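## Task

Coil the red wire around the reel as one strand that always turns the same way and never reverses over itself. Keep going until the total length still off the reel is less than the radius of one flange. Only wire lying between the two flanges counts as wound; wire beyond their rims or inside the central hole does not. At the end the reel must rest flat and entirely on the table.

## Robot and tools

ROBOT. There are two six-joint arms, left_arm and right_arm, each ending in a parallel two-finger gripper. The fingers point along the gripper's +z axis and close along its y axis. end_effector_position is the spot between the finger pads, roughly 1 cm short of the tips. Wrist cameras sit on each gripper housing.

FRAMES. The scene frame has its origin at table-top height, halfway between the nominal arm bases, with +z up and +x pointing out over the table. left_arm is on the +y side; these names do not match image left and right. Actual bases: left_arm at (-0.031, +0.366, 0) m, right_arm at (+0.043, -0.236, 0) m, each with a tiny yaw. Hand positions, orientations, velocities and targets in results are given in that arm's own base frame. The table and the fixed cameras use the scene frame. Printed hand poses may be off by a few centimetres, more when the arm is stretched.

execute_actions. Argument actions is a list of actions. One action is a table of up to 15 rows; each row is one 1/30 s step, and a short table repeats its final row to fill 15 steps. Every row holds 14 numbers in [-1, 1]: left_arm dx, dy, dz, rx, ry, rz, opening, then the same seven for right_arm, always all 14 even if one arm is idle. dx..rz are offsets, not poses: each row is measured from that arm's Hand target as it was when the action began, along that arm's base axes, with rotation about the Hand target's position. Rows do not add up within an action, but each new action or call starts from the current Hand target, so repeating an offset moves further. Scale: 1.0 equals 0.6 m or 180 degrees; rx, ry, rz form one rotation vector. A translation longer than 1.0 gets shortened along its direction. opening is absolute: +1 fully open (0.094 m), -1 closed. All zeros in an arm's six pose numbers re-asks for its Hand target; always resend the wanted opening, since 0 is itself a command (half open). Optional cameras: list of names, ["all"], or []; images come by default only with an empty actions list, which also shows the scene number, task and full status.

move. target is one 14-number row or a list of up to 15 rows, same layout and scale as above; every row is an offset from the Hand targets at the move's start, not from the previous row. speed: m/s per arm path, 0.002 to 2.9, default 0.25 (rotation up to twice that in rad/s); one value or one per target. blend: corner rounding in metres, one value or one per target; 0 stops at each. opening_speed: rate of opening change per second on the -1..+1 scale, at least 0.2; use it to close gently. grip_force: newtons per finger pad, 10 to 50, one value or one per arm; it persists, and low forces close slowly. blocking=false returns after about 0.5 s while the move continues. A move runs at most 10 s and does not avoid obstacles or the other arm. The result adds a move: line: done, off_target, moving, held, fault, plus limits such as paced (pose clipped) or held (steps withheld). done means at rest within 10 mm and 2 degrees of target; it says nothing about contact.

wait: seconds from 0 to 10, arms keep their last command; a running move continues. stop: brakes the current move (needs some distance). zoom_image: camera is one of cam_high, cam_low, cam_left_wrist, cam_right_wrist; region [x0, y0, x1, y1] in pixels of its latest image, at most 504 by 504. All images are 672x504. read_manual: section "licences" only. finished_scene: scene is the current scene's number; it is final.

CONTROL DETAILS. Each step the commanded orientation is limited to 40 degrees from the measured one; position wins over orientation when both cannot be met. Hand target in results is the last command after that clip. The gripper often rests a few centimetres short because of friction and weight; waiting will not fix that, but another command (even zeros) or sending the remaining gap as an offset will. Very small moves may not start. An arm blocked by something keeps pushing until commanded back past its gripper. Wrists near the first joint's axis can make the whole arm swing; do not route paths close to an arm's own base, which may flip the shoulder.

RESULTS. grip_measured reads the finger opening on the -1..+1 scale (Joint positions' last value is metres); empty it reads up to about 2.5 mm wide. Squeezing reads narrower than the object. Force rises about 1 N per 0.001 below first-touch reading, then jumps to the limit near 20 N. To release, command well above grip_measured. Joint torques follow joint order, include gravity, positive toward larger joint angle; joints 1-3 wrap at ±28 N m. Joint velocities may read within noise. Motor temperatures appear; MOTOR HOT from 75 °C, a fault folds the arm at 90 °C, and at 100 °C it drops.

AVOID. Nothing may fall off or be left off the table. Do not drop parts, release moving parts, slam or push hard, or press the arms or grippers against each other (including closing on the other's fingers); the clearance check does not protect the grippers and wrist cameras. Avoid strain on the wrist camera cables, long stretched holds, and pushing toward unreachable poses. Loose objects may occasionally be nudged by the scene itself.

Each tool is called after ">>>" in YAML: its name, and indented under it one key for each argument.

## Session

>>> execute_actions:
  actions: []

Scene clock: 0.00 s.
left_arm: end_effector_position=(+0.3939, +0.0183, +0.0938) grip_measured=+1.000 end_effector_quat_wxyz=(+0.562, -0.063, +0.824, +0.024) | right_arm: end_effector_position=(+0.4005, -0.0469, +0.1105) grip_measured=+1.000 end_effector_quat_wxyz=(+0.589, +0.106, +0.792, -0.123)
Joint positions: left_arm=[-0.012 1.508 0.377 0.753 -0.123 -0.082 0.094] | right_arm=[0.041 1.564 0.399 0.865 0.364 0.036 0.094]
Joint velocities: within noise
Joint torques (N m): no reading
Motor temperatures (°C): left_arm=[28 30 32 27 23 25 25] | right_arm=[24 29 28 32 23 25 23]
Heat: left arm: 32 °C; right arm: 32 °C.
Hand target: left_arm +0.3970, +0.0184, +0.1017; +0.572, -0.064, +0.818, +0.024 | right_arm +0.4009, -0.0472, +0.1117; +0.589, +0.106, +0.792, -0.124
Tool commands: left_gripper/opening=+1.0 right_gripper/opening=+1.0

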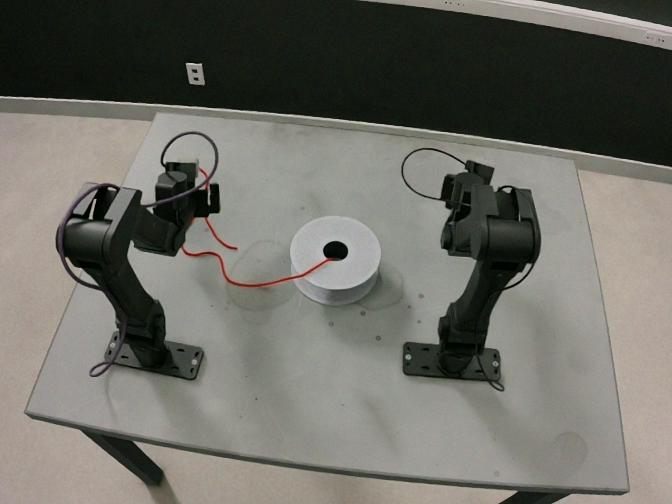

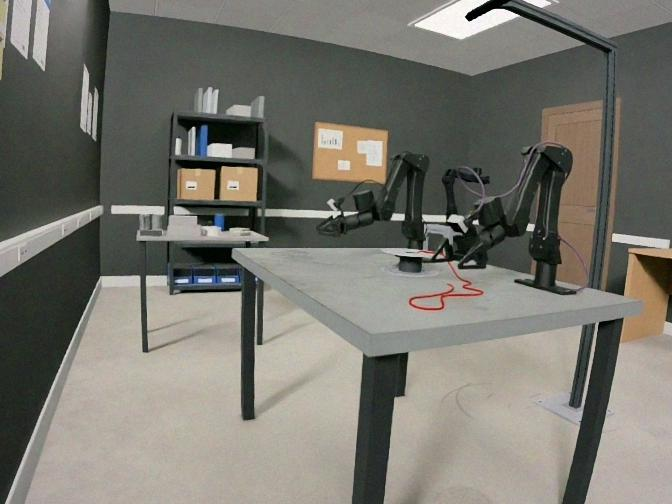

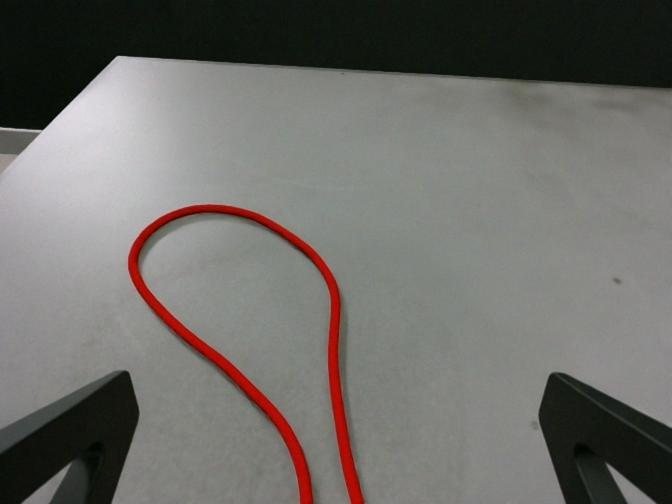

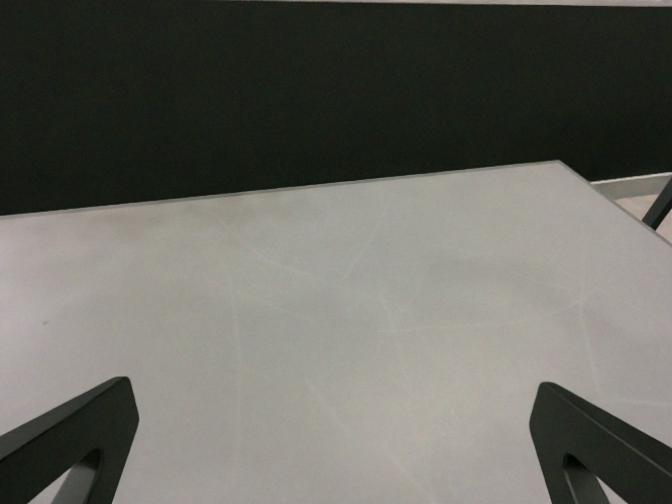

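>>> zoom_image:
  camera: "cam_high"
  region: [140, 130, 420, 340]

>>> zoom_image:
  camera: "cam_high"
  region: [270, 200, 410, 310]

>>> zoom_image:
  camera: "cam_low"
  region: [360, 220, 500, 320]

Scaled by 1.800 from the camera's 672x504 image, which has a finer 960x720 frame.

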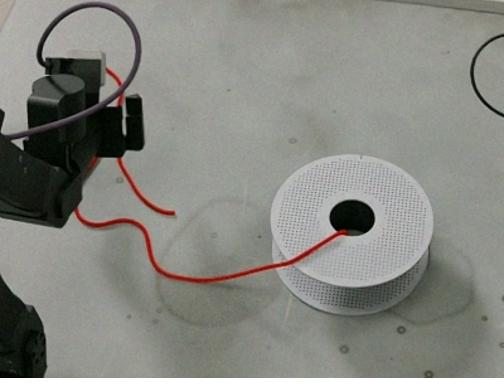

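Scaled by 3.600 from the camera's 672x504 image, which has a finer 960x720 frame.

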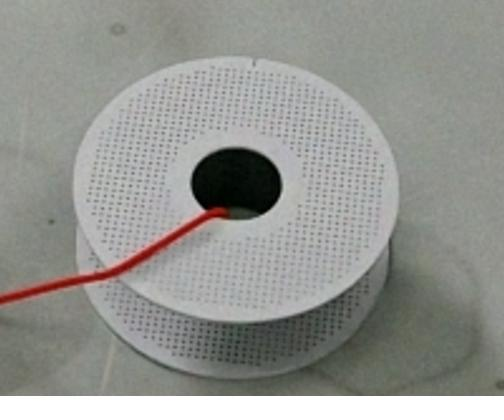

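Scaled by 3.600 from the camera's 672x504 image, which has a finer 960x720 frame.

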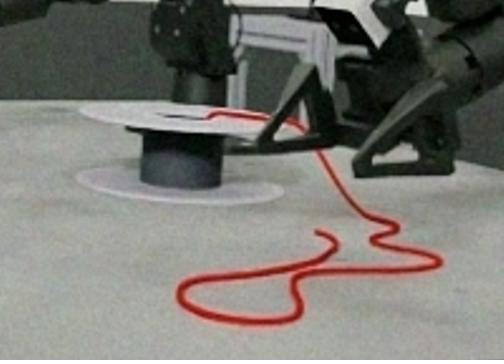

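>>> move:
  target: [0,0,0.1,0,0,0,1,-0.418,0.328,0.23,-0.016,0.169,0.339,1]
  cameras: ["all"]

Scene clock: 18.40 s.
left_arm: end_effector_position=(+0.3911, +0.0183, +0.1407) grip_measured=+1.000 end_effector_quat_wxyz=(+0.551, -0.063, +0.832, +0.025) | right_arm: end_effector_position=(+0.1512, +0.1520, +0.2444) grip_measured=+1.000 end_effector_quat_wxyz=(+0.352, -0.358, +0.852, +0.150)
Joint positions: left_arm=[-0.012 1.294 0.496 0.392 -0.123 -0.082 0.094] | right_arm=[0.756 0.716 1.016 -1.085 -0.032 -0.026 0.094]
Joint torques (N m): left_arm=[0.02 -4.9 9.17 1.68 -0.05 0] | right_arm=[0.58 0.44 9.51 1.41 0.1 0.05]
Heat: left arm: 33 °C; right arm: 35 °C.
Hand target: left_arm +0.3970, +0.0184, +0.1618; +0.572, -0.064, +0.818, +0.024 | right_arm +0.1502, +0.1496, +0.2497; +0.354, -0.354, +0.853, +0.148
Off the commanded pose: left_arm 0.022 m, 3 deg | right_arm 0.006 m, 1 deg.
move: off_target (left_arm)

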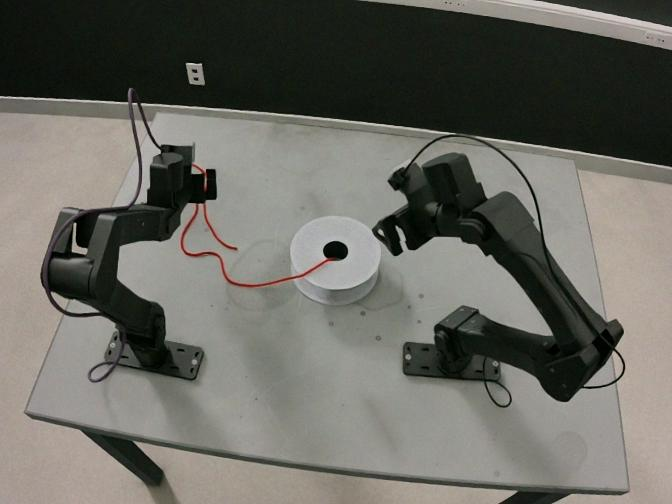

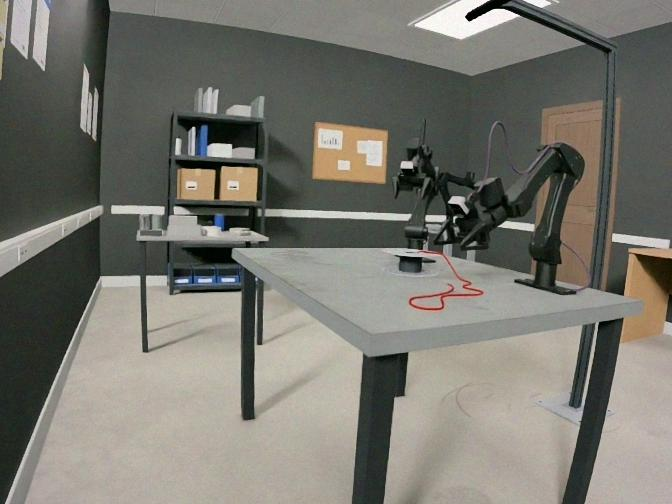

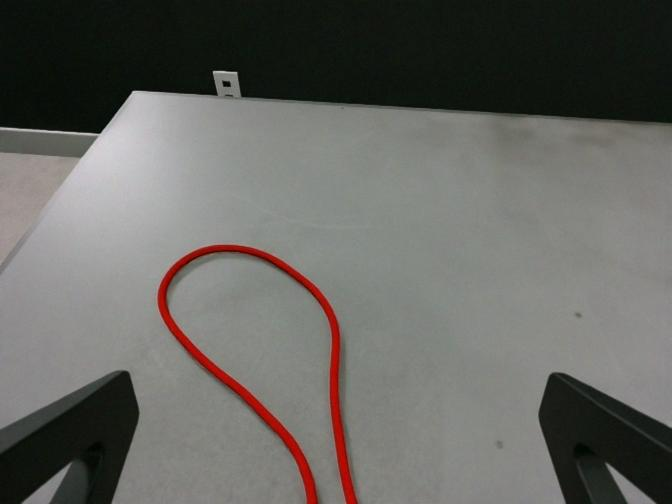

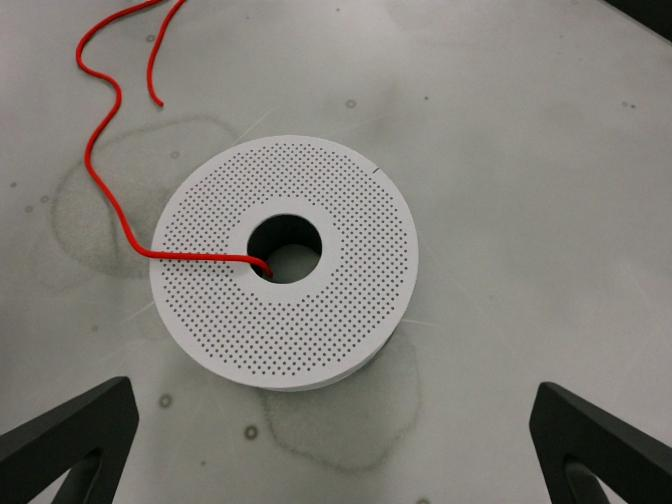

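>>> zoom_image:
  camera: "cam_right_wrist"
  region: [200, 180, 360, 300]

>>> zoom_image:
  camera: "cam_right_wrist"
  region: [300, 110, 460, 230]

Scaled by 3.150 from the camera's 672x504 image, which has a finer 960x720 frame.

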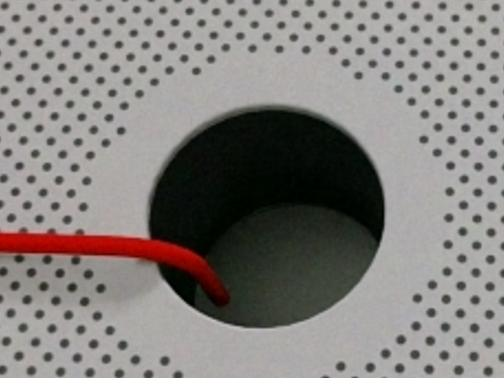

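Scaled by 3.150 from the camera's 672x504 image, which has a finer 960x720 frame.

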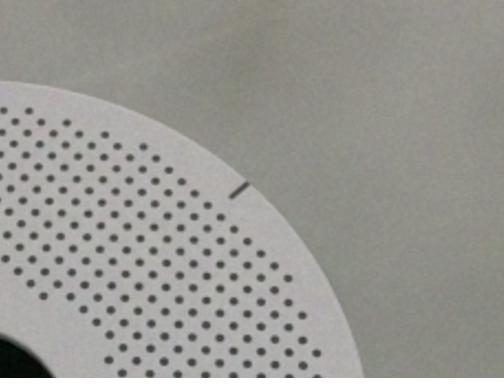

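>>> move:
  target:
    - [0,0,0,0,0,0,1,0.117,-0.333,0.05,0,0,0,1]
    - [-0.265,-0.538,0.0137,0.1227,0.3797,-0.2396,1,0.117,-0.333,0.05,0,0,0,1]
  blend: 0.03
  cameras: ["all"]

Scene clock: 62.10 s.
left_arm: end_effector_position=(+0.2378, -0.3012, +0.1652) grip_measured=+1.000 end_effector_quat_wxyz=(+0.007, +0.343, +0.939, -0.001) | right_arm: end_effector_position=(+0.2210, -0.0544, +0.2693) grip_measured=+1.000 end_effector_quat_wxyz=(+0.364, -0.322, +0.871, +0.073)
Joint positions: left_arm=[-0.907 2.025 2.025 -1.558 -0.005 -0.207 0.094] | right_arm=[-0.81 1.194 1.383 -1.563 -0.74 -1.442 0.094]
Joint torques (N m): left_arm=[-0.18 -7.73 8.24 0 0.04 0.07] | right_arm=[-0.34 -3.79 8.92 0.37 -0.76 -0.11]
Heat: left arm: 35 °C; right arm: 34 °C.
Hand target: left_arm +0.2381, -0.3044, +0.1699; +0.000, +0.347, +0.938, +0.000 | right_arm +0.2204, -0.0501, +0.2798; +0.354, -0.354, +0.853, +0.148
Off the commanded pose: left_arm 0.006 m, 1 deg | right_arm 0.011 m, 10 deg.
joint sent to its limit (left arm) — joint 4 (wrist pitch), lower limit. The joint targets still meet the commanded pose.
joint sent to its limit (right arm) — joint 4 (wrist pitch), lower limit. The joint targets are off in orientation, not in position.
move: off_target (right_arm)

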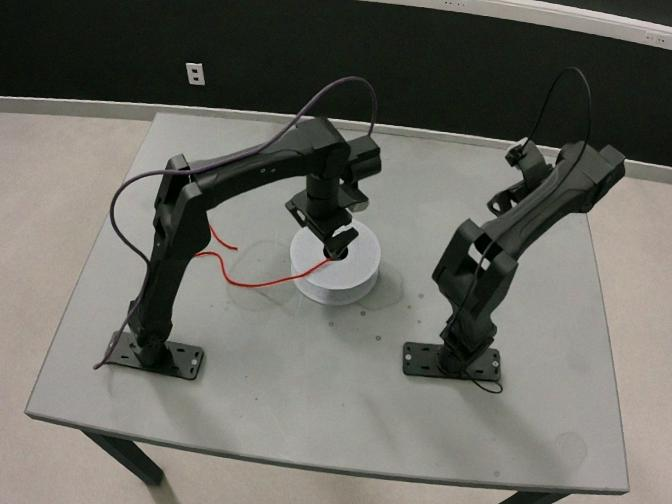

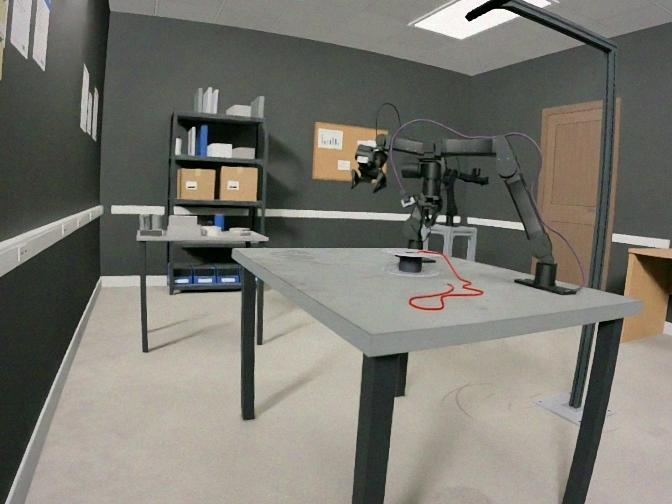

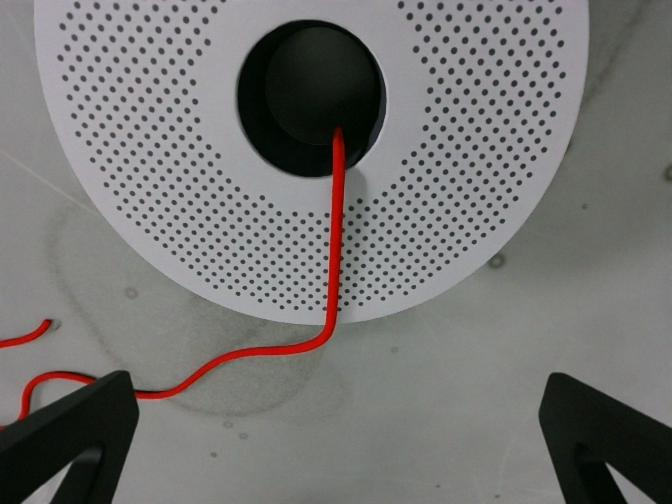

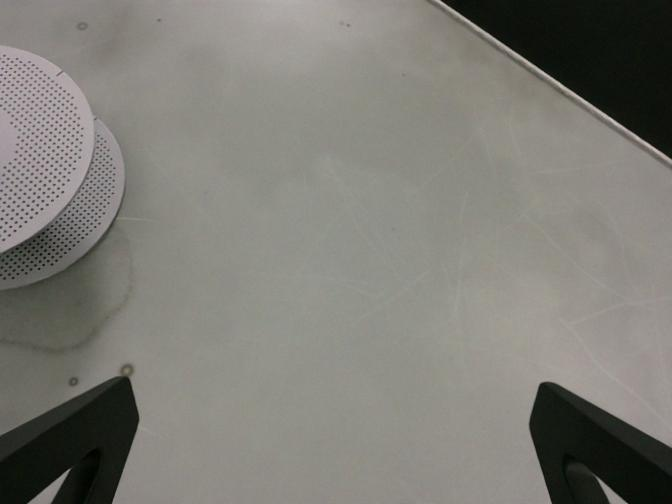

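>>> move:
  target: [0,0,-0.138,0,0,0,0.0,0,0,0,0,0,0,1]
  speed: 0.12
  cameras: ["cam_left_wrist","cam_low"]

Scene clock: 65.50 s.
left_arm: end_effector_position=(+0.2377, -0.3011, +0.0878) grip_measured=+0.002 end_effector_quat_wxyz=(-0.005, +0.343, +0.939, +0.006) | right_arm: end_effector_position=(+0.2210, -0.0544, +0.2693) grip_measured=+1.000 end_effector_quat_wxyz=(+0.364, -0.322, +0.871, +0.073)
Joint positions: left_arm=[-0.907 2.025 1.715 -1.276 -0.004 -0.207 0.047] | right_arm=[-0.81 1.194 1.383 -1.563 -0.74 -1.442 0.094]
Joint torques (N m): left_arm=[-0.18 -8.43 5.27 0.27 0.05 0.07] | right_arm=[-0.38 -3.82 8.95 0.36 -0.75 -0.1]
Heat: left arm: 35 °C; right arm: 34 °C.
Hand target: left_arm +0.2381, -0.3043, +0.0871; +0.000, +0.347, +0.938, +0.000 | right_arm +0.2204, -0.0501, +0.2798; +0.354, -0.354, +0.853, +0.148
Off the commanded pose: left_arm 0.003 m, 1 deg | right_arm 0.011 m, 10 deg.
joint sent to its limit (right arm) — joint 4 (wrist pitch), lower limit. The joint targets are off in orientation, not in position.
move: off_target (right_arm)
Images, in order (width x height): cam_low 672x504, cam_left_wrist 672x504.

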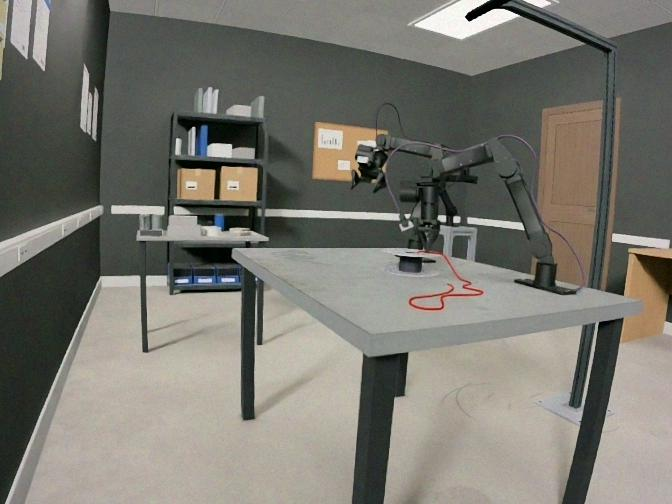

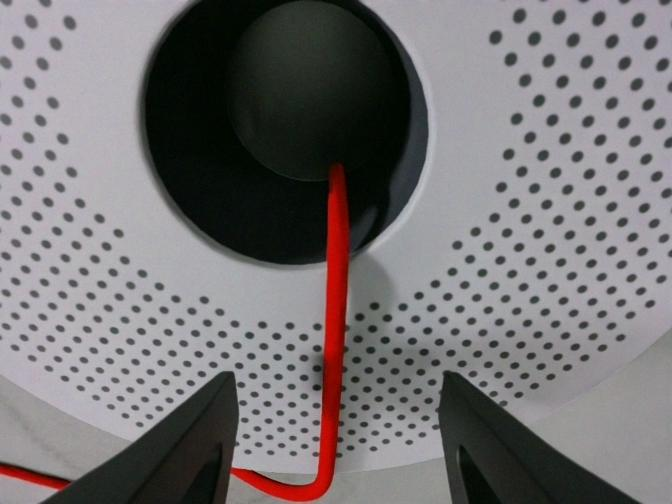

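>>> move:
  target:
    - [0,0,-0.014,0,0,0,0.0,0,0,0,0,0,0,1]
    - [0,0,-0.014,0,0,0,-0.7,0,0,0,0,0,0,1]
  speed: 0.05
  cameras: ["cam_left_wrist"]

Scene clock: 67.77 s.
left_arm: end_effector_position=(+0.2379, -0.3015, +0.0807) grip_measured=-0.698 end_effector_quat_wxyz=(-0.003, +0.343, +0.939, +0.004) | right_arm: end_effector_position=(+0.2210, -0.0544, +0.2693) grip_measured=+1.000 end_effector_quat_wxyz=(+0.364, -0.322, +0.871, +0.073)
Joint positions: left_arm=[-0.907 2.025 1.687 -1.243 -0.004 -0.207 0.014] | right_arm=[-0.81 1.194 1.383 -1.563 -0.74 -1.442 0.094]
Joint torques (N m): left_arm=[-0.16 -8.21 5.16 0.27 0.04 0.07] | right_arm=[-0.36 -3.79 8.91 0.37 -0.77 -0.09]
Heat: left arm: 35 °C; right arm: 34 °C.
Hand target: left_arm +0.2380, -0.3044, +0.0787; -0.001, +0.347, +0.938, +0.000 | right_arm +0.2204, -0.0501, +0.2798; +0.354, -0.354, +0.853, +0.148
Off the commanded pose: left_arm 0.003 m, 1 deg | right_arm 0.011 m, 10 deg.
joint sent to its limit (right arm) — joint 4 (wrist pitch), lower limit. The joint targets are off in orientation, not in position.
move: off_target (right_arm)
Images, in order (width x height): cam_left_wrist 672x504.

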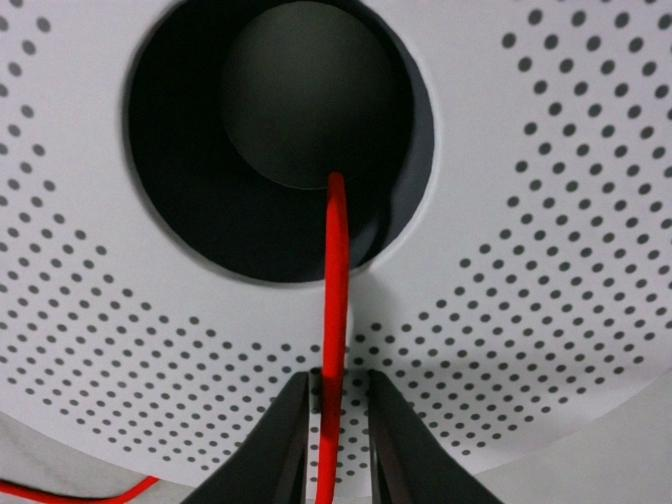

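>>> move:
  target: [0,0,0,0,0,0,-1,0,0,0,0,0,0,1]
  opening_speed: 0.5
  cameras: ["cam_left_wrist"]

Scene clock: 70.53 s.
left_arm: end_effector_position=(+0.2380, -0.3016, +0.0807) grip_measured=-0.956 end_effector_quat_wxyz=(-0.003, +0.343, +0.939, +0.004) | right_arm: end_effector_position=(+0.2210, -0.0544, +0.2693) grip_measured=+1.000 end_effector_quat_wxyz=(+0.364, -0.322, +0.871, +0.073)
Joint positions: left_arm=[-0.907 2.025 1.687 -1.243 -0.004 -0.207 0.002] | right_arm=[-0.81 1.194 1.383 -1.563 -0.74 -1.442 0.094]
Joint torques (N m): left_arm=[-0.18 -8.23 5.18 0.27 0.04 0.07] | right_arm=[-0.35 -3.86 8.95 0.38 -0.75 -0.11]
Heat: left arm: 35 °C; right arm: 34 °C.
Hand target: left_arm +0.2381, -0.3044, +0.0787; +0.000, +0.347, +0.938, +0.000 | right_arm +0.2204, -0.0501, +0.2798; +0.354, -0.354, +0.853, +0.148
Off the commanded pose: left_arm 0.003 m, 1 deg | right_arm 0.011 m, 10 deg.
joint sent to its limit (right arm) — joint 4 (wrist pitch), lower limit. The joint targets are off in orientation, not in position.
move: off_target (right_arm)
Images, in order (width x height): cam_left_wrist 672x504.

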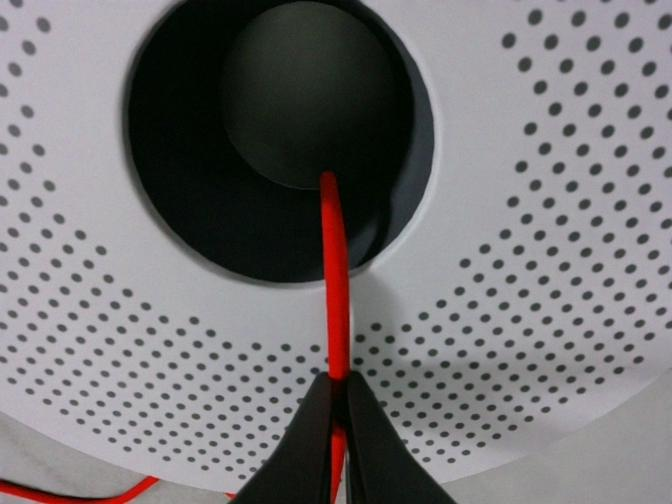

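>>> move:
  target: [0,0,0.15,0,0,0,-1,0,0,0,0,0,0,1]
  speed: 0.15
  cameras: ["cam_left_wrist","cam_high"]

Scene clock: 72.50 s.
left_arm: end_effector_position=(+0.2387, -0.3025, +0.1670) grip_measured=-0.959 end_effector_quat_wxyz=(+0.009, +0.343, +0.939, -0.004) | right_arm: end_effector_position=(+0.2210, -0.0544, +0.2693) grip_measured=+1.000 end_effector_quat_wxyz=(+0.364, -0.322, +0.871, +0.073)
Joint positions: left_arm=[-0.907 2.026 2.033 -1.558 -0.004 -0.207 0.002] | right_arm=[-0.81 1.194 1.383 -1.563 -0.74 -1.442 0.094]
Joint torques (N m): left_arm=[-0.17 -7.57 7.36 0.01 0.04 0.07] | right_arm=[-0.36 -3.84 8.96 0.39 -0.76 -0.12]
Heat: left arm: 35 °C; right arm: 34 °C.
Hand target: left_arm +0.2381, -0.3044, +0.1688; +0.000, +0.347, +0.938, +0.000 | right_arm +0.2204, -0.0501, +0.2798; +0.354, -0.354, +0.853, +0.148
Off the commanded pose: left_arm 0.003 m, 1 deg | right_arm 0.011 m, 10 deg.
joint sent to its limit (left arm) — joint 4 (wrist pitch), lower limit. The joint targets still meet the commanded pose.
joint sent to its limit (right arm) — joint 4 (wrist pitch), lower limit. The joint targets are off in orientation, not in position.
move: off_target (right_arm)
Images, in order (width x height): cam_high 672x504, cam_left_wrist 672x504.

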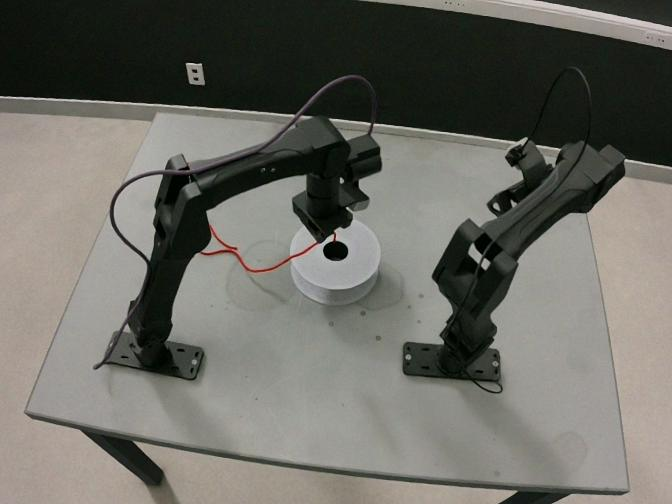

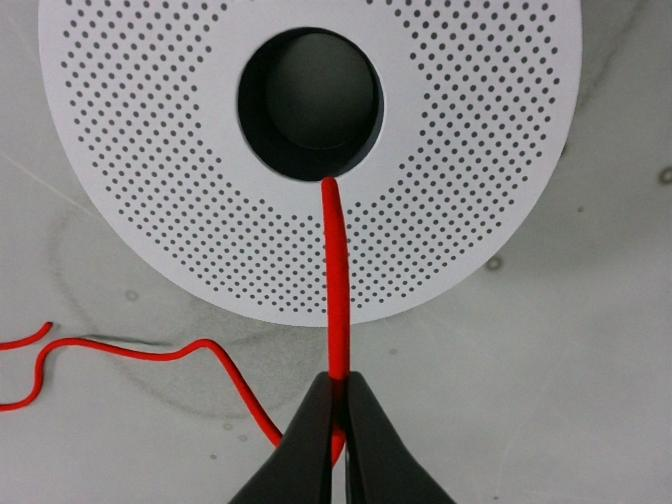

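>>> move:
  target: [0.191,0.182,-0.05,-0.002,-0.4056,-0.4857,-1,0,0,0,0,0,0,1]
  speed: 0.2
  cameras: ["all"]

Scene clock: 86.23 s.
left_arm: end_effector_position=(+0.3528, -0.1949, +0.1396) grip_measured=-0.959 end_effector_quat_wxyz=(+0.499, +0.794, +0.293, +0.187) | right_arm: end_effector_position=(+0.2210, -0.0544, +0.2693) grip_measured=+1.000 end_effector_quat_wxyz=(+0.364, -0.322, +0.871, +0.073)
Joint positions: left_arm=[-0.286 1.41 0.643 0.249 0.511 1.847 0.002] | right_arm=[-0.81 1.194 1.383 -1.563 -0.74 -1.442 0.094]
Joint torques (N m): left_arm=[0.55 -3.55 5.87 1.72 0.35 0.01] | right_arm=[-0.36 -3.82 8.95 0.37 -0.75 -0.1]
Heat: left arm: 34 °C; right arm: 33 °C.
Hand target: left_arm +0.3527, -0.1952, +0.1388; +0.504, +0.793, +0.288, +0.184 | right_arm +0.2204, -0.0501, +0.2798; +0.354, -0.354, +0.853, +0.148
Off the commanded pose: left_arm 0.001 m, 1 deg | right_arm 0.011 m, 10 deg.
joint sent to its limit (right arm) — joint 4 (wrist pitch), lower limit. The joint targets are off in orientation, not in position.
move: off_target (right_arm)

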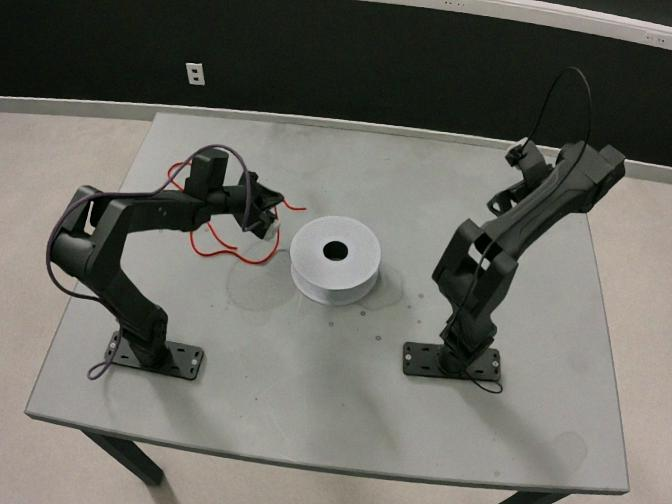

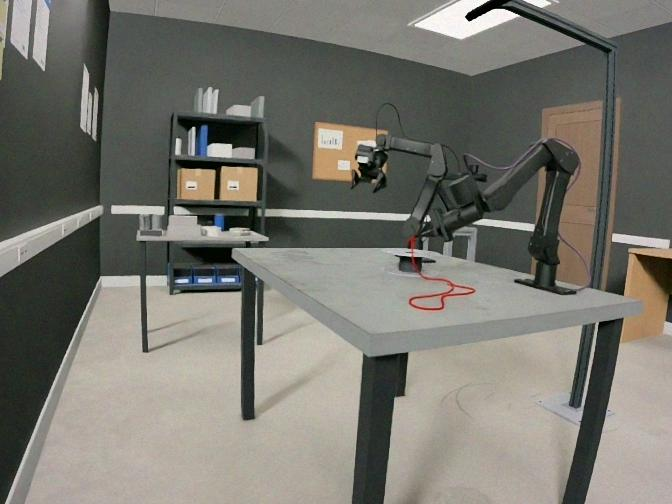

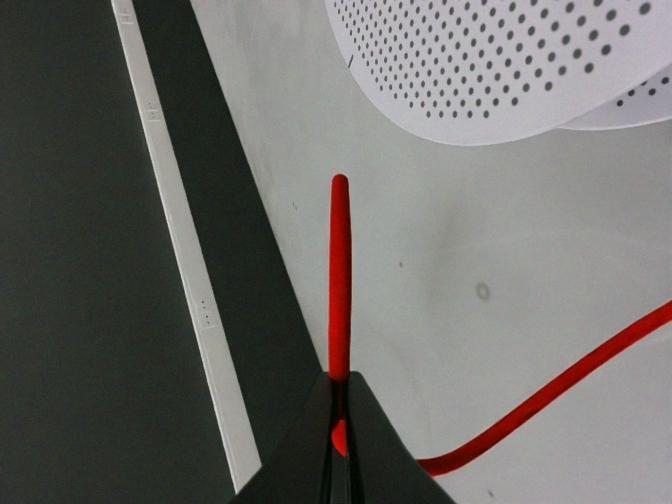

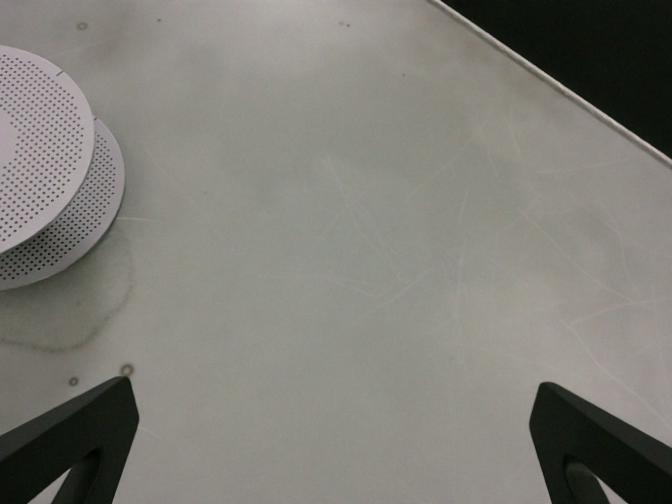

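>>> move:
  target: [0,0,-0.185,0,0,0,-1,0,0,0,0,0,0,1]
  speed: 0.15
  cameras: ["cam_left_wrist","cam_low"]

Scene clock: 89.50 s.
left_arm: end_effector_position=(+0.3551, -0.1963, +0.0312) grip_measured=-0.959 end_effector_quat_wxyz=(+0.502, +0.794, +0.285, +0.192) | right_arm: end_effector_position=(+0.2210, -0.0544, +0.2693) grip_measured=+1.000 end_effector_quat_wxyz=(+0.364, -0.322, +0.871, +0.073)
Joint positions: left_arm=[-0.286 1.858 0.466 0.884 0.516 1.859 0.002] | right_arm=[-0.81 1.194 1.383 -1.563 -0.74 -1.442 0.094]
Joint torques (N m): left_arm=[0.59 -4.6 3.22 1.64 0.32 -0.08] | right_arm=[-0.43 -3.82 9.01 0.37 -0.75 -0.11]
Heat: left arm: 34 °C; right arm: 33 °C.
Hand target: left_arm +0.3527, -0.1951, +0.0277; +0.504, +0.793, +0.288, +0.184 | right_arm +0.2204, -0.0501, +0.2798; +0.354, -0.354, +0.853, +0.148
Off the commanded pose: left_arm 0.004 m, 1 deg | right_arm 0.011 m, 10 deg.
joint sent to its limit (right arm) — joint 4 (wrist pitch), lower limit. The joint targets are off in orientation, not in position.
move: off_target (right_arm)
Images, in order (width x height): cam_low 672x504, cam_left_wrist 672x504.

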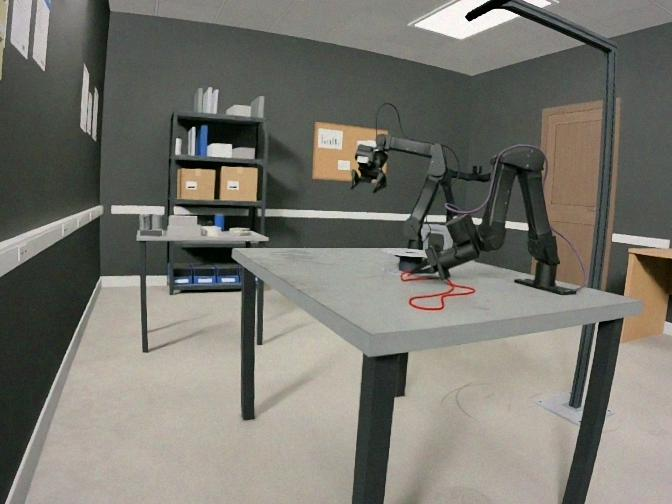

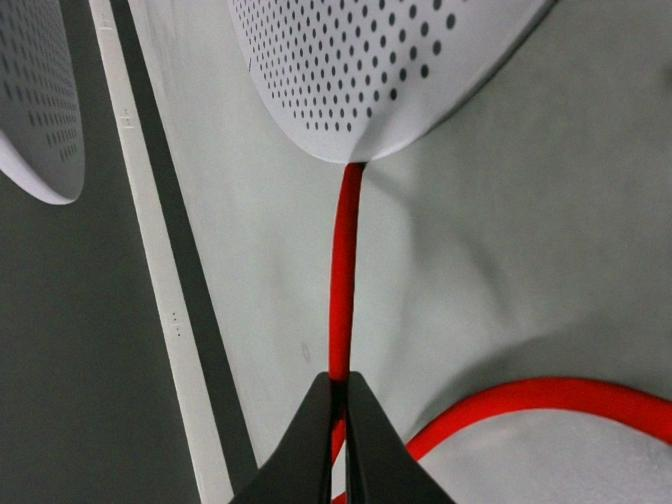

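>>> move:
  target:
    - [0,0,0.035,0,0,0,-1,0,0,0,0,0,0,1]
    - [-0.057,-0.048,0.035,0,0,0,-1,0,0,0,0,0,0,1]
  speed: 0.1
  cameras: ["cam_left_wrist","cam_high"]

Scene clock: 94.07 s.
left_arm: end_effector_position=(+0.3191, -0.2214, +0.0387) grip_measured=-0.959 end_effector_quat_wxyz=(+0.492, +0.800, +0.291, +0.181) | right_arm: end_effector_position=(+0.2210, -0.0544, +0.2693) grip_measured=+1.000 end_effector_quat_wxyz=(+0.364, -0.322, +0.871, +0.073)
Joint positions: left_arm=[-0.433 1.729 0.386 0.835 0.387 1.781 0.002] | right_arm=[-0.81 1.194 1.383 -1.563 -0.74 -1.442 0.094]
Joint torques (N m): left_arm=[-0.43 -6.52 3.49 1.76 0.15 -0.14] | right_arm=[-0.32 -3.85 8.99 0.37 -0.77 -0.11]
Heat: left arm: 34 °C; right arm: 33 °C.
Hand target: left_arm +0.3184, -0.2240, +0.0487; +0.504, +0.793, +0.288, +0.184 | right_arm +0.2204, -0.0501, +0.2798; +0.354, -0.354, +0.853, +0.148
Off the commanded pose: left_arm 0.010 m, 2 deg | right_arm 0.011 m, 10 deg.
joint sent to its limit (right arm) — joint 4 (wrist pitch), lower limit. The joint targets are off in orientation, not in position.
move: off_target (right_arm)
Images, in order (width x height): cam_high 672x504, cam_left_wrist 672x504.

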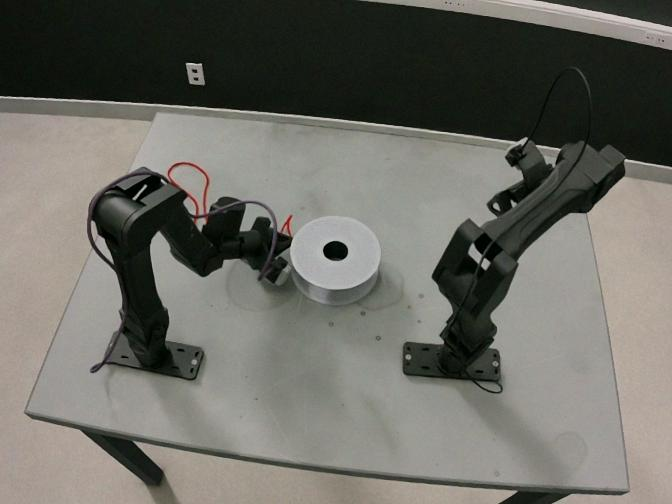

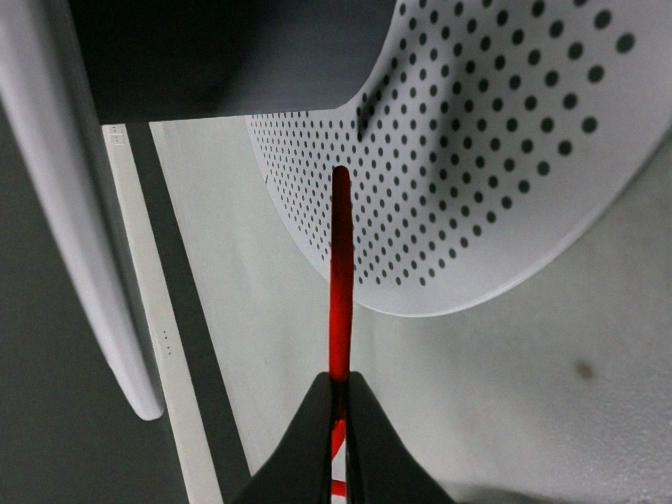

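>>> move:
  target:
    - [-0.011,0.013,-0.01,0,0,0,-1,0,0,0,0,0,0,1]
    - [-0.06,-0.028,-0.017,0,0,0,-1,0,0,0,0,0,0,1]
    - [-0.09,-0.054,-0.017,0,0,0,-1,0,0,0,0,0,0,1]
  speed: 0.08
  blend: [0.005,0.005,0]
  cameras: ["cam_left_wrist","cam_high"]

Scene clock: 98.03 s.
left_arm: end_effector_position=(+0.2649, -0.2531, +0.0277) grip_measured=-0.959 end_effector_quat_wxyz=(+0.488, +0.803, +0.290, +0.182) | right_arm: end_effector_position=(+0.2210, -0.0544, +0.2693) grip_measured=+1.000 end_effector_quat_wxyz=(+0.364, -0.322, +0.871, +0.073)
Joint positions: left_arm=[-0.687 1.719 0.257 0.98 0.161 1.664 0.002] | right_arm=[-0.81 1.194 1.383 -1.563 -0.74 -1.442 0.094]
Joint torques (N m): left_arm=[-0.58 -5.78 2.99 1.87 0.07 -0.15] | right_arm=[-0.43 -3.77 8.94 0.35 -0.75 -0.1]
Heat: left arm: 33 °C; right arm: 33 °C.
Hand target: left_arm +0.2644, -0.2563, +0.0384; +0.504, +0.793, +0.288, +0.184 | right_arm +0.2204, -0.0501, +0.2798; +0.354, -0.354, +0.853, +0.148
Off the commanded pose: left_arm 0.011 m, 2 deg | right_arm 0.011 m, 10 deg.
joint sent to its limit (right arm) — joint 4 (wrist pitch), lower limit. The joint targets are off in orientation, not in position.
move: off_target (left_arm, right_arm)
Images, in order (width x height): cam_high 672x504, cam_left_wrist 672x504.

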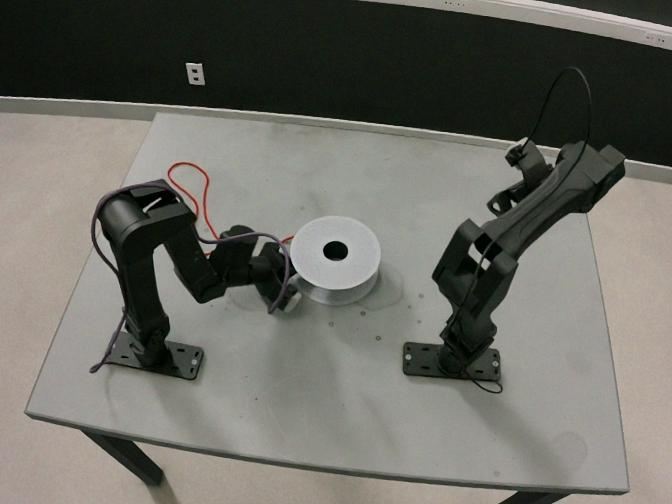

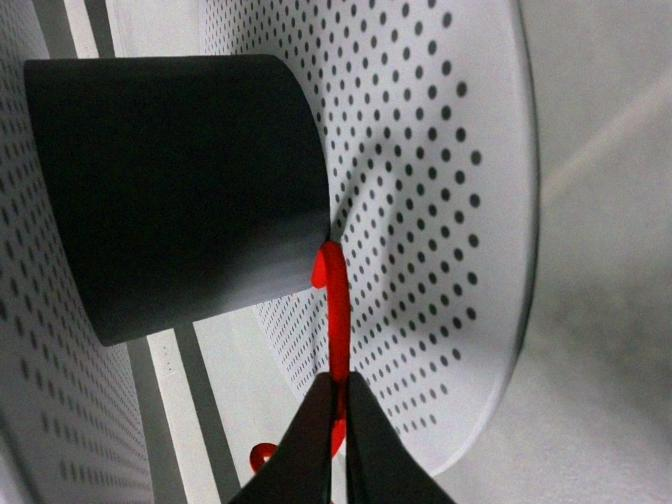

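>>> zoom_image:
  camera: "cam_left_wrist"
  region: [230, 180, 470, 400]

Scaled by 2.100 from the camera's 672x504 image, which has a finer 960x720 frame.

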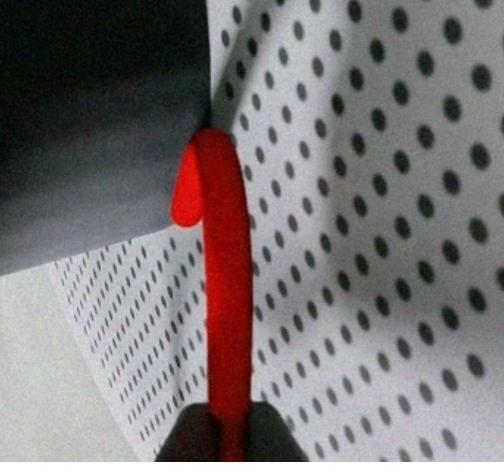

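>>> move:
  target: [-0.016,0.019,0,0,0,0,-1,0,0,0,0,0,0,1]
  speed: 0.06
  cameras: ["cam_left_wrist","cam_high"]

>>> zoom_image:
  camera: "cam_left_wrist"
  region: [230, 180, 470, 400]

Scene clock: 102.87 s.
left_arm: end_effector_position=(+0.2537, -0.2439, +0.0282) grip_measured=-0.959 end_effector_quat_wxyz=(+0.488, +0.803, +0.290, +0.182) | right_arm: end_effector_position=(+0.2210, -0.0544, +0.2693) grip_measured=+1.000 end_effector_quat_wxyz=(+0.364, -0.322, +0.871, +0.073)
Joint positions: left_arm=[-0.687 1.674 0.2 0.993 0.16 1.664 0.002] | right_arm=[-0.81 1.194 1.383 -1.563 -0.74 -1.442 0.094]
Joint torques (N m): left_arm=[0.55 -5.33 2.91 1.88 0.2 -0.09] | right_arm=[-0.34 -3.78 8.96 0.37 -0.74 -0.08]
Heat: left arm: 33 °C; right arm: 33 °C.
Hand target: left_arm +0.2549, -0.2450, +0.0385; +0.504, +0.793, +0.288, +0.184 | right_arm +0.2204, -0.0501, +0.2798; +0.354, -0.354, +0.853, +0.148
Off the commanded pose: left_arm 0.010 m, 2 deg | right_arm 0.011 m, 10 deg.
joint sent to its limit (right arm) — joint 4 (wrist pitch), lower limit. The joint targets are off in orientation, not in position.
move: off_target (right_arm)
Images, in order (width x height): cam_high 672x504, cam_left_wrist 672x504.

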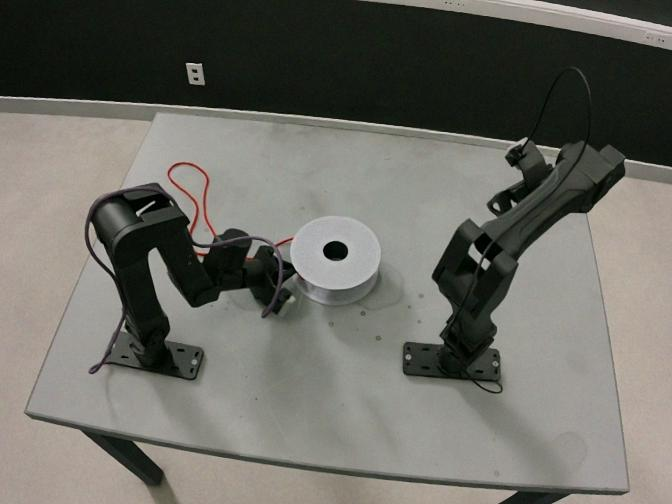

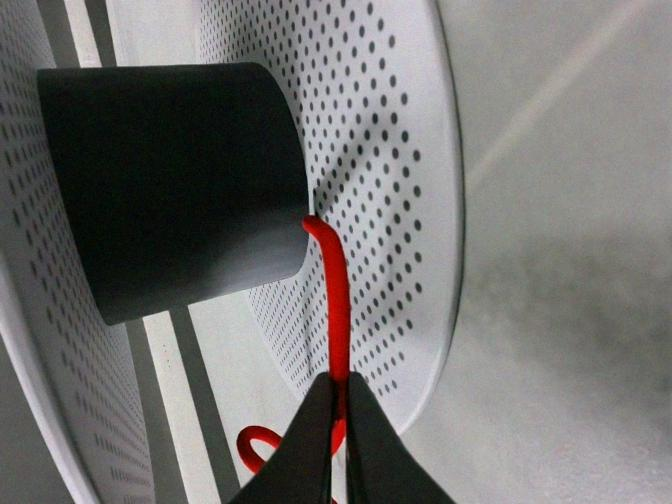

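Scaled by 2.100 from the camera's 672x504 image, which has a finer 960x720 frame.

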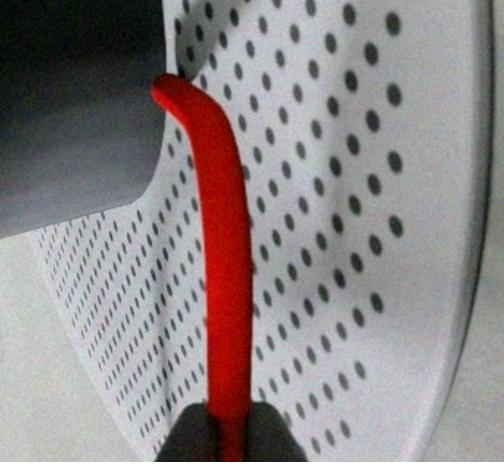

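>>> move:
  target: [-0.034,-0.029,0,0,0,0,-1,0,0,0,0,0,0,1]
  speed: 0.06
  cameras: ["cam_left_wrist","cam_high"]

Scene clock: 104.87 s.
left_arm: end_effector_position=(+0.2349, -0.2594, +0.0281) grip_measured=-0.959 end_effector_quat_wxyz=(+0.488, +0.803, +0.289, +0.183) | right_arm: end_effector_position=(+0.2210, -0.0544, +0.2693) grip_measured=+1.000 end_effector_quat_wxyz=(+0.364, -0.322, +0.871, +0.073)
Joint positions: left_arm=[-0.813 1.666 0.187 1.004 0.048 1.61 0.002] | right_arm=[-0.81 1.194 1.383 -1.563 -0.74 -1.442 0.094]
Joint torques (N m): left_arm=[-0.58 -5.23 2.89 1.91 0.01 -0.12] | right_arm=[-0.4 -3.78 8.9 0.36 -0.74 -0.11]
Heat: left arm: 33 °C; right arm: 32 °C.
Hand target: left_arm +0.2345, -0.2624, +0.0385; +0.505, +0.793, +0.288, +0.184 | right_arm +0.2204, -0.0501, +0.2798; +0.354, -0.354, +0.853, +0.148
Off the commanded pose: left_arm 0.011 m, 2 deg | right_arm 0.011 m, 10 deg.
joint sent to its limit (right arm) — joint 4 (wrist pitch), lower limit. The joint targets are off in orientation, not in position.
move: off_target (left_arm, right_arm)
Images, in order (width x height): cam_high 672x504, cam_left_wrist 672x504.

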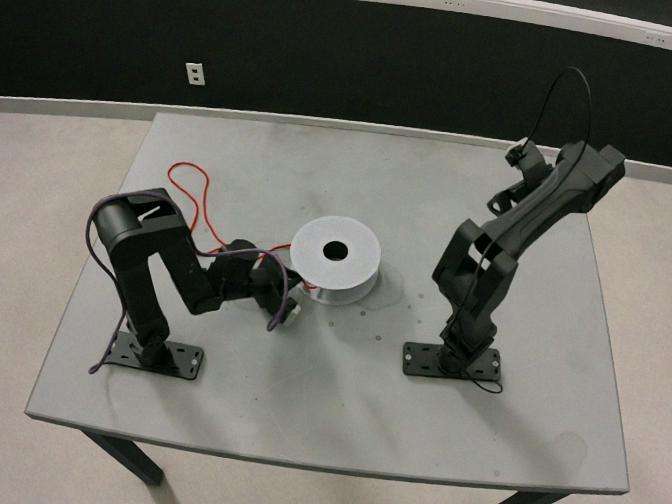

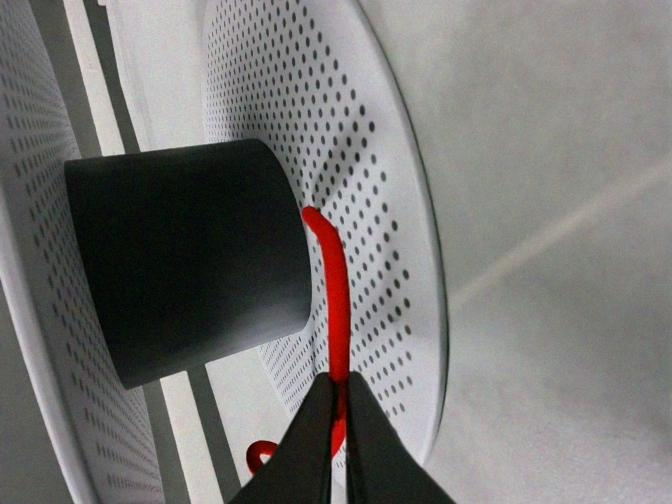

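>>> move:
  target: [0,0,0,0,0,0,-0.7,0,0,0,0,0,0,1]
  opening_speed: 0.5
  cameras: ["cam_left_wrist"]

Scene clock: 107.77 s.
left_arm: end_effector_position=(+0.2350, -0.2593, +0.0281) grip_measured=-0.702 end_effector_quat_wxyz=(+0.487, +0.803, +0.289, +0.183) | right_arm: end_effector_position=(+0.2210, -0.0544, +0.2693) grip_measured=+1.000 end_effector_quat_wxyz=(+0.364, -0.322, +0.871, +0.073)
Joint positions: left_arm=[-0.813 1.666 0.187 1.004 0.047 1.609 0.014] | right_arm=[-0.81 1.194 1.383 -1.563 -0.74 -1.442 0.094]
Joint torques (N m): left_arm=[-0.57 -5.23 2.88 1.91 0.02 -0.14] | right_arm=[-0.43 -3.71 8.94 0.36 -0.76 -0.12]
Heat: left arm: 33 °C; right arm: 32 °C.
Hand target: left_arm +0.2345, -0.2624, +0.0385; +0.504, +0.793, +0.288, +0.184 | right_arm +0.2204, -0.0501, +0.2798; +0.354, -0.354, +0.853, +0.148
Off the commanded pose: left_arm 0.011 m, 2 deg | right_arm 0.011 m, 10 deg.
joint sent to its limit (right arm) — joint 4 (wrist pitch), lower limit. The joint targets are off in orientation, not in position.
move: off_target (left_arm, right_arm)
Images, in order (width x height): cam_left_wrist 672x504.

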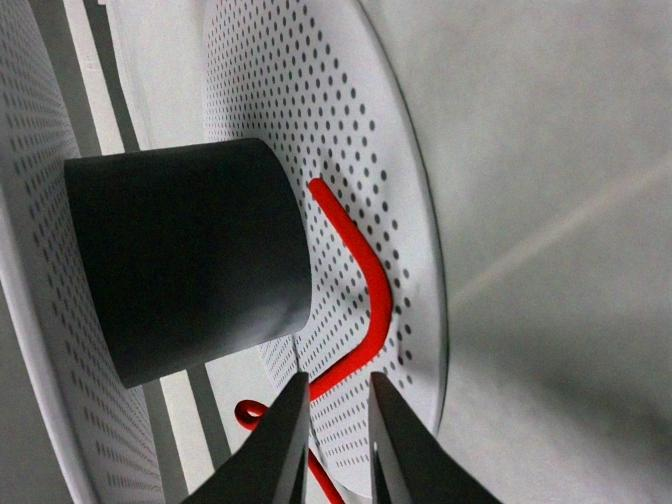

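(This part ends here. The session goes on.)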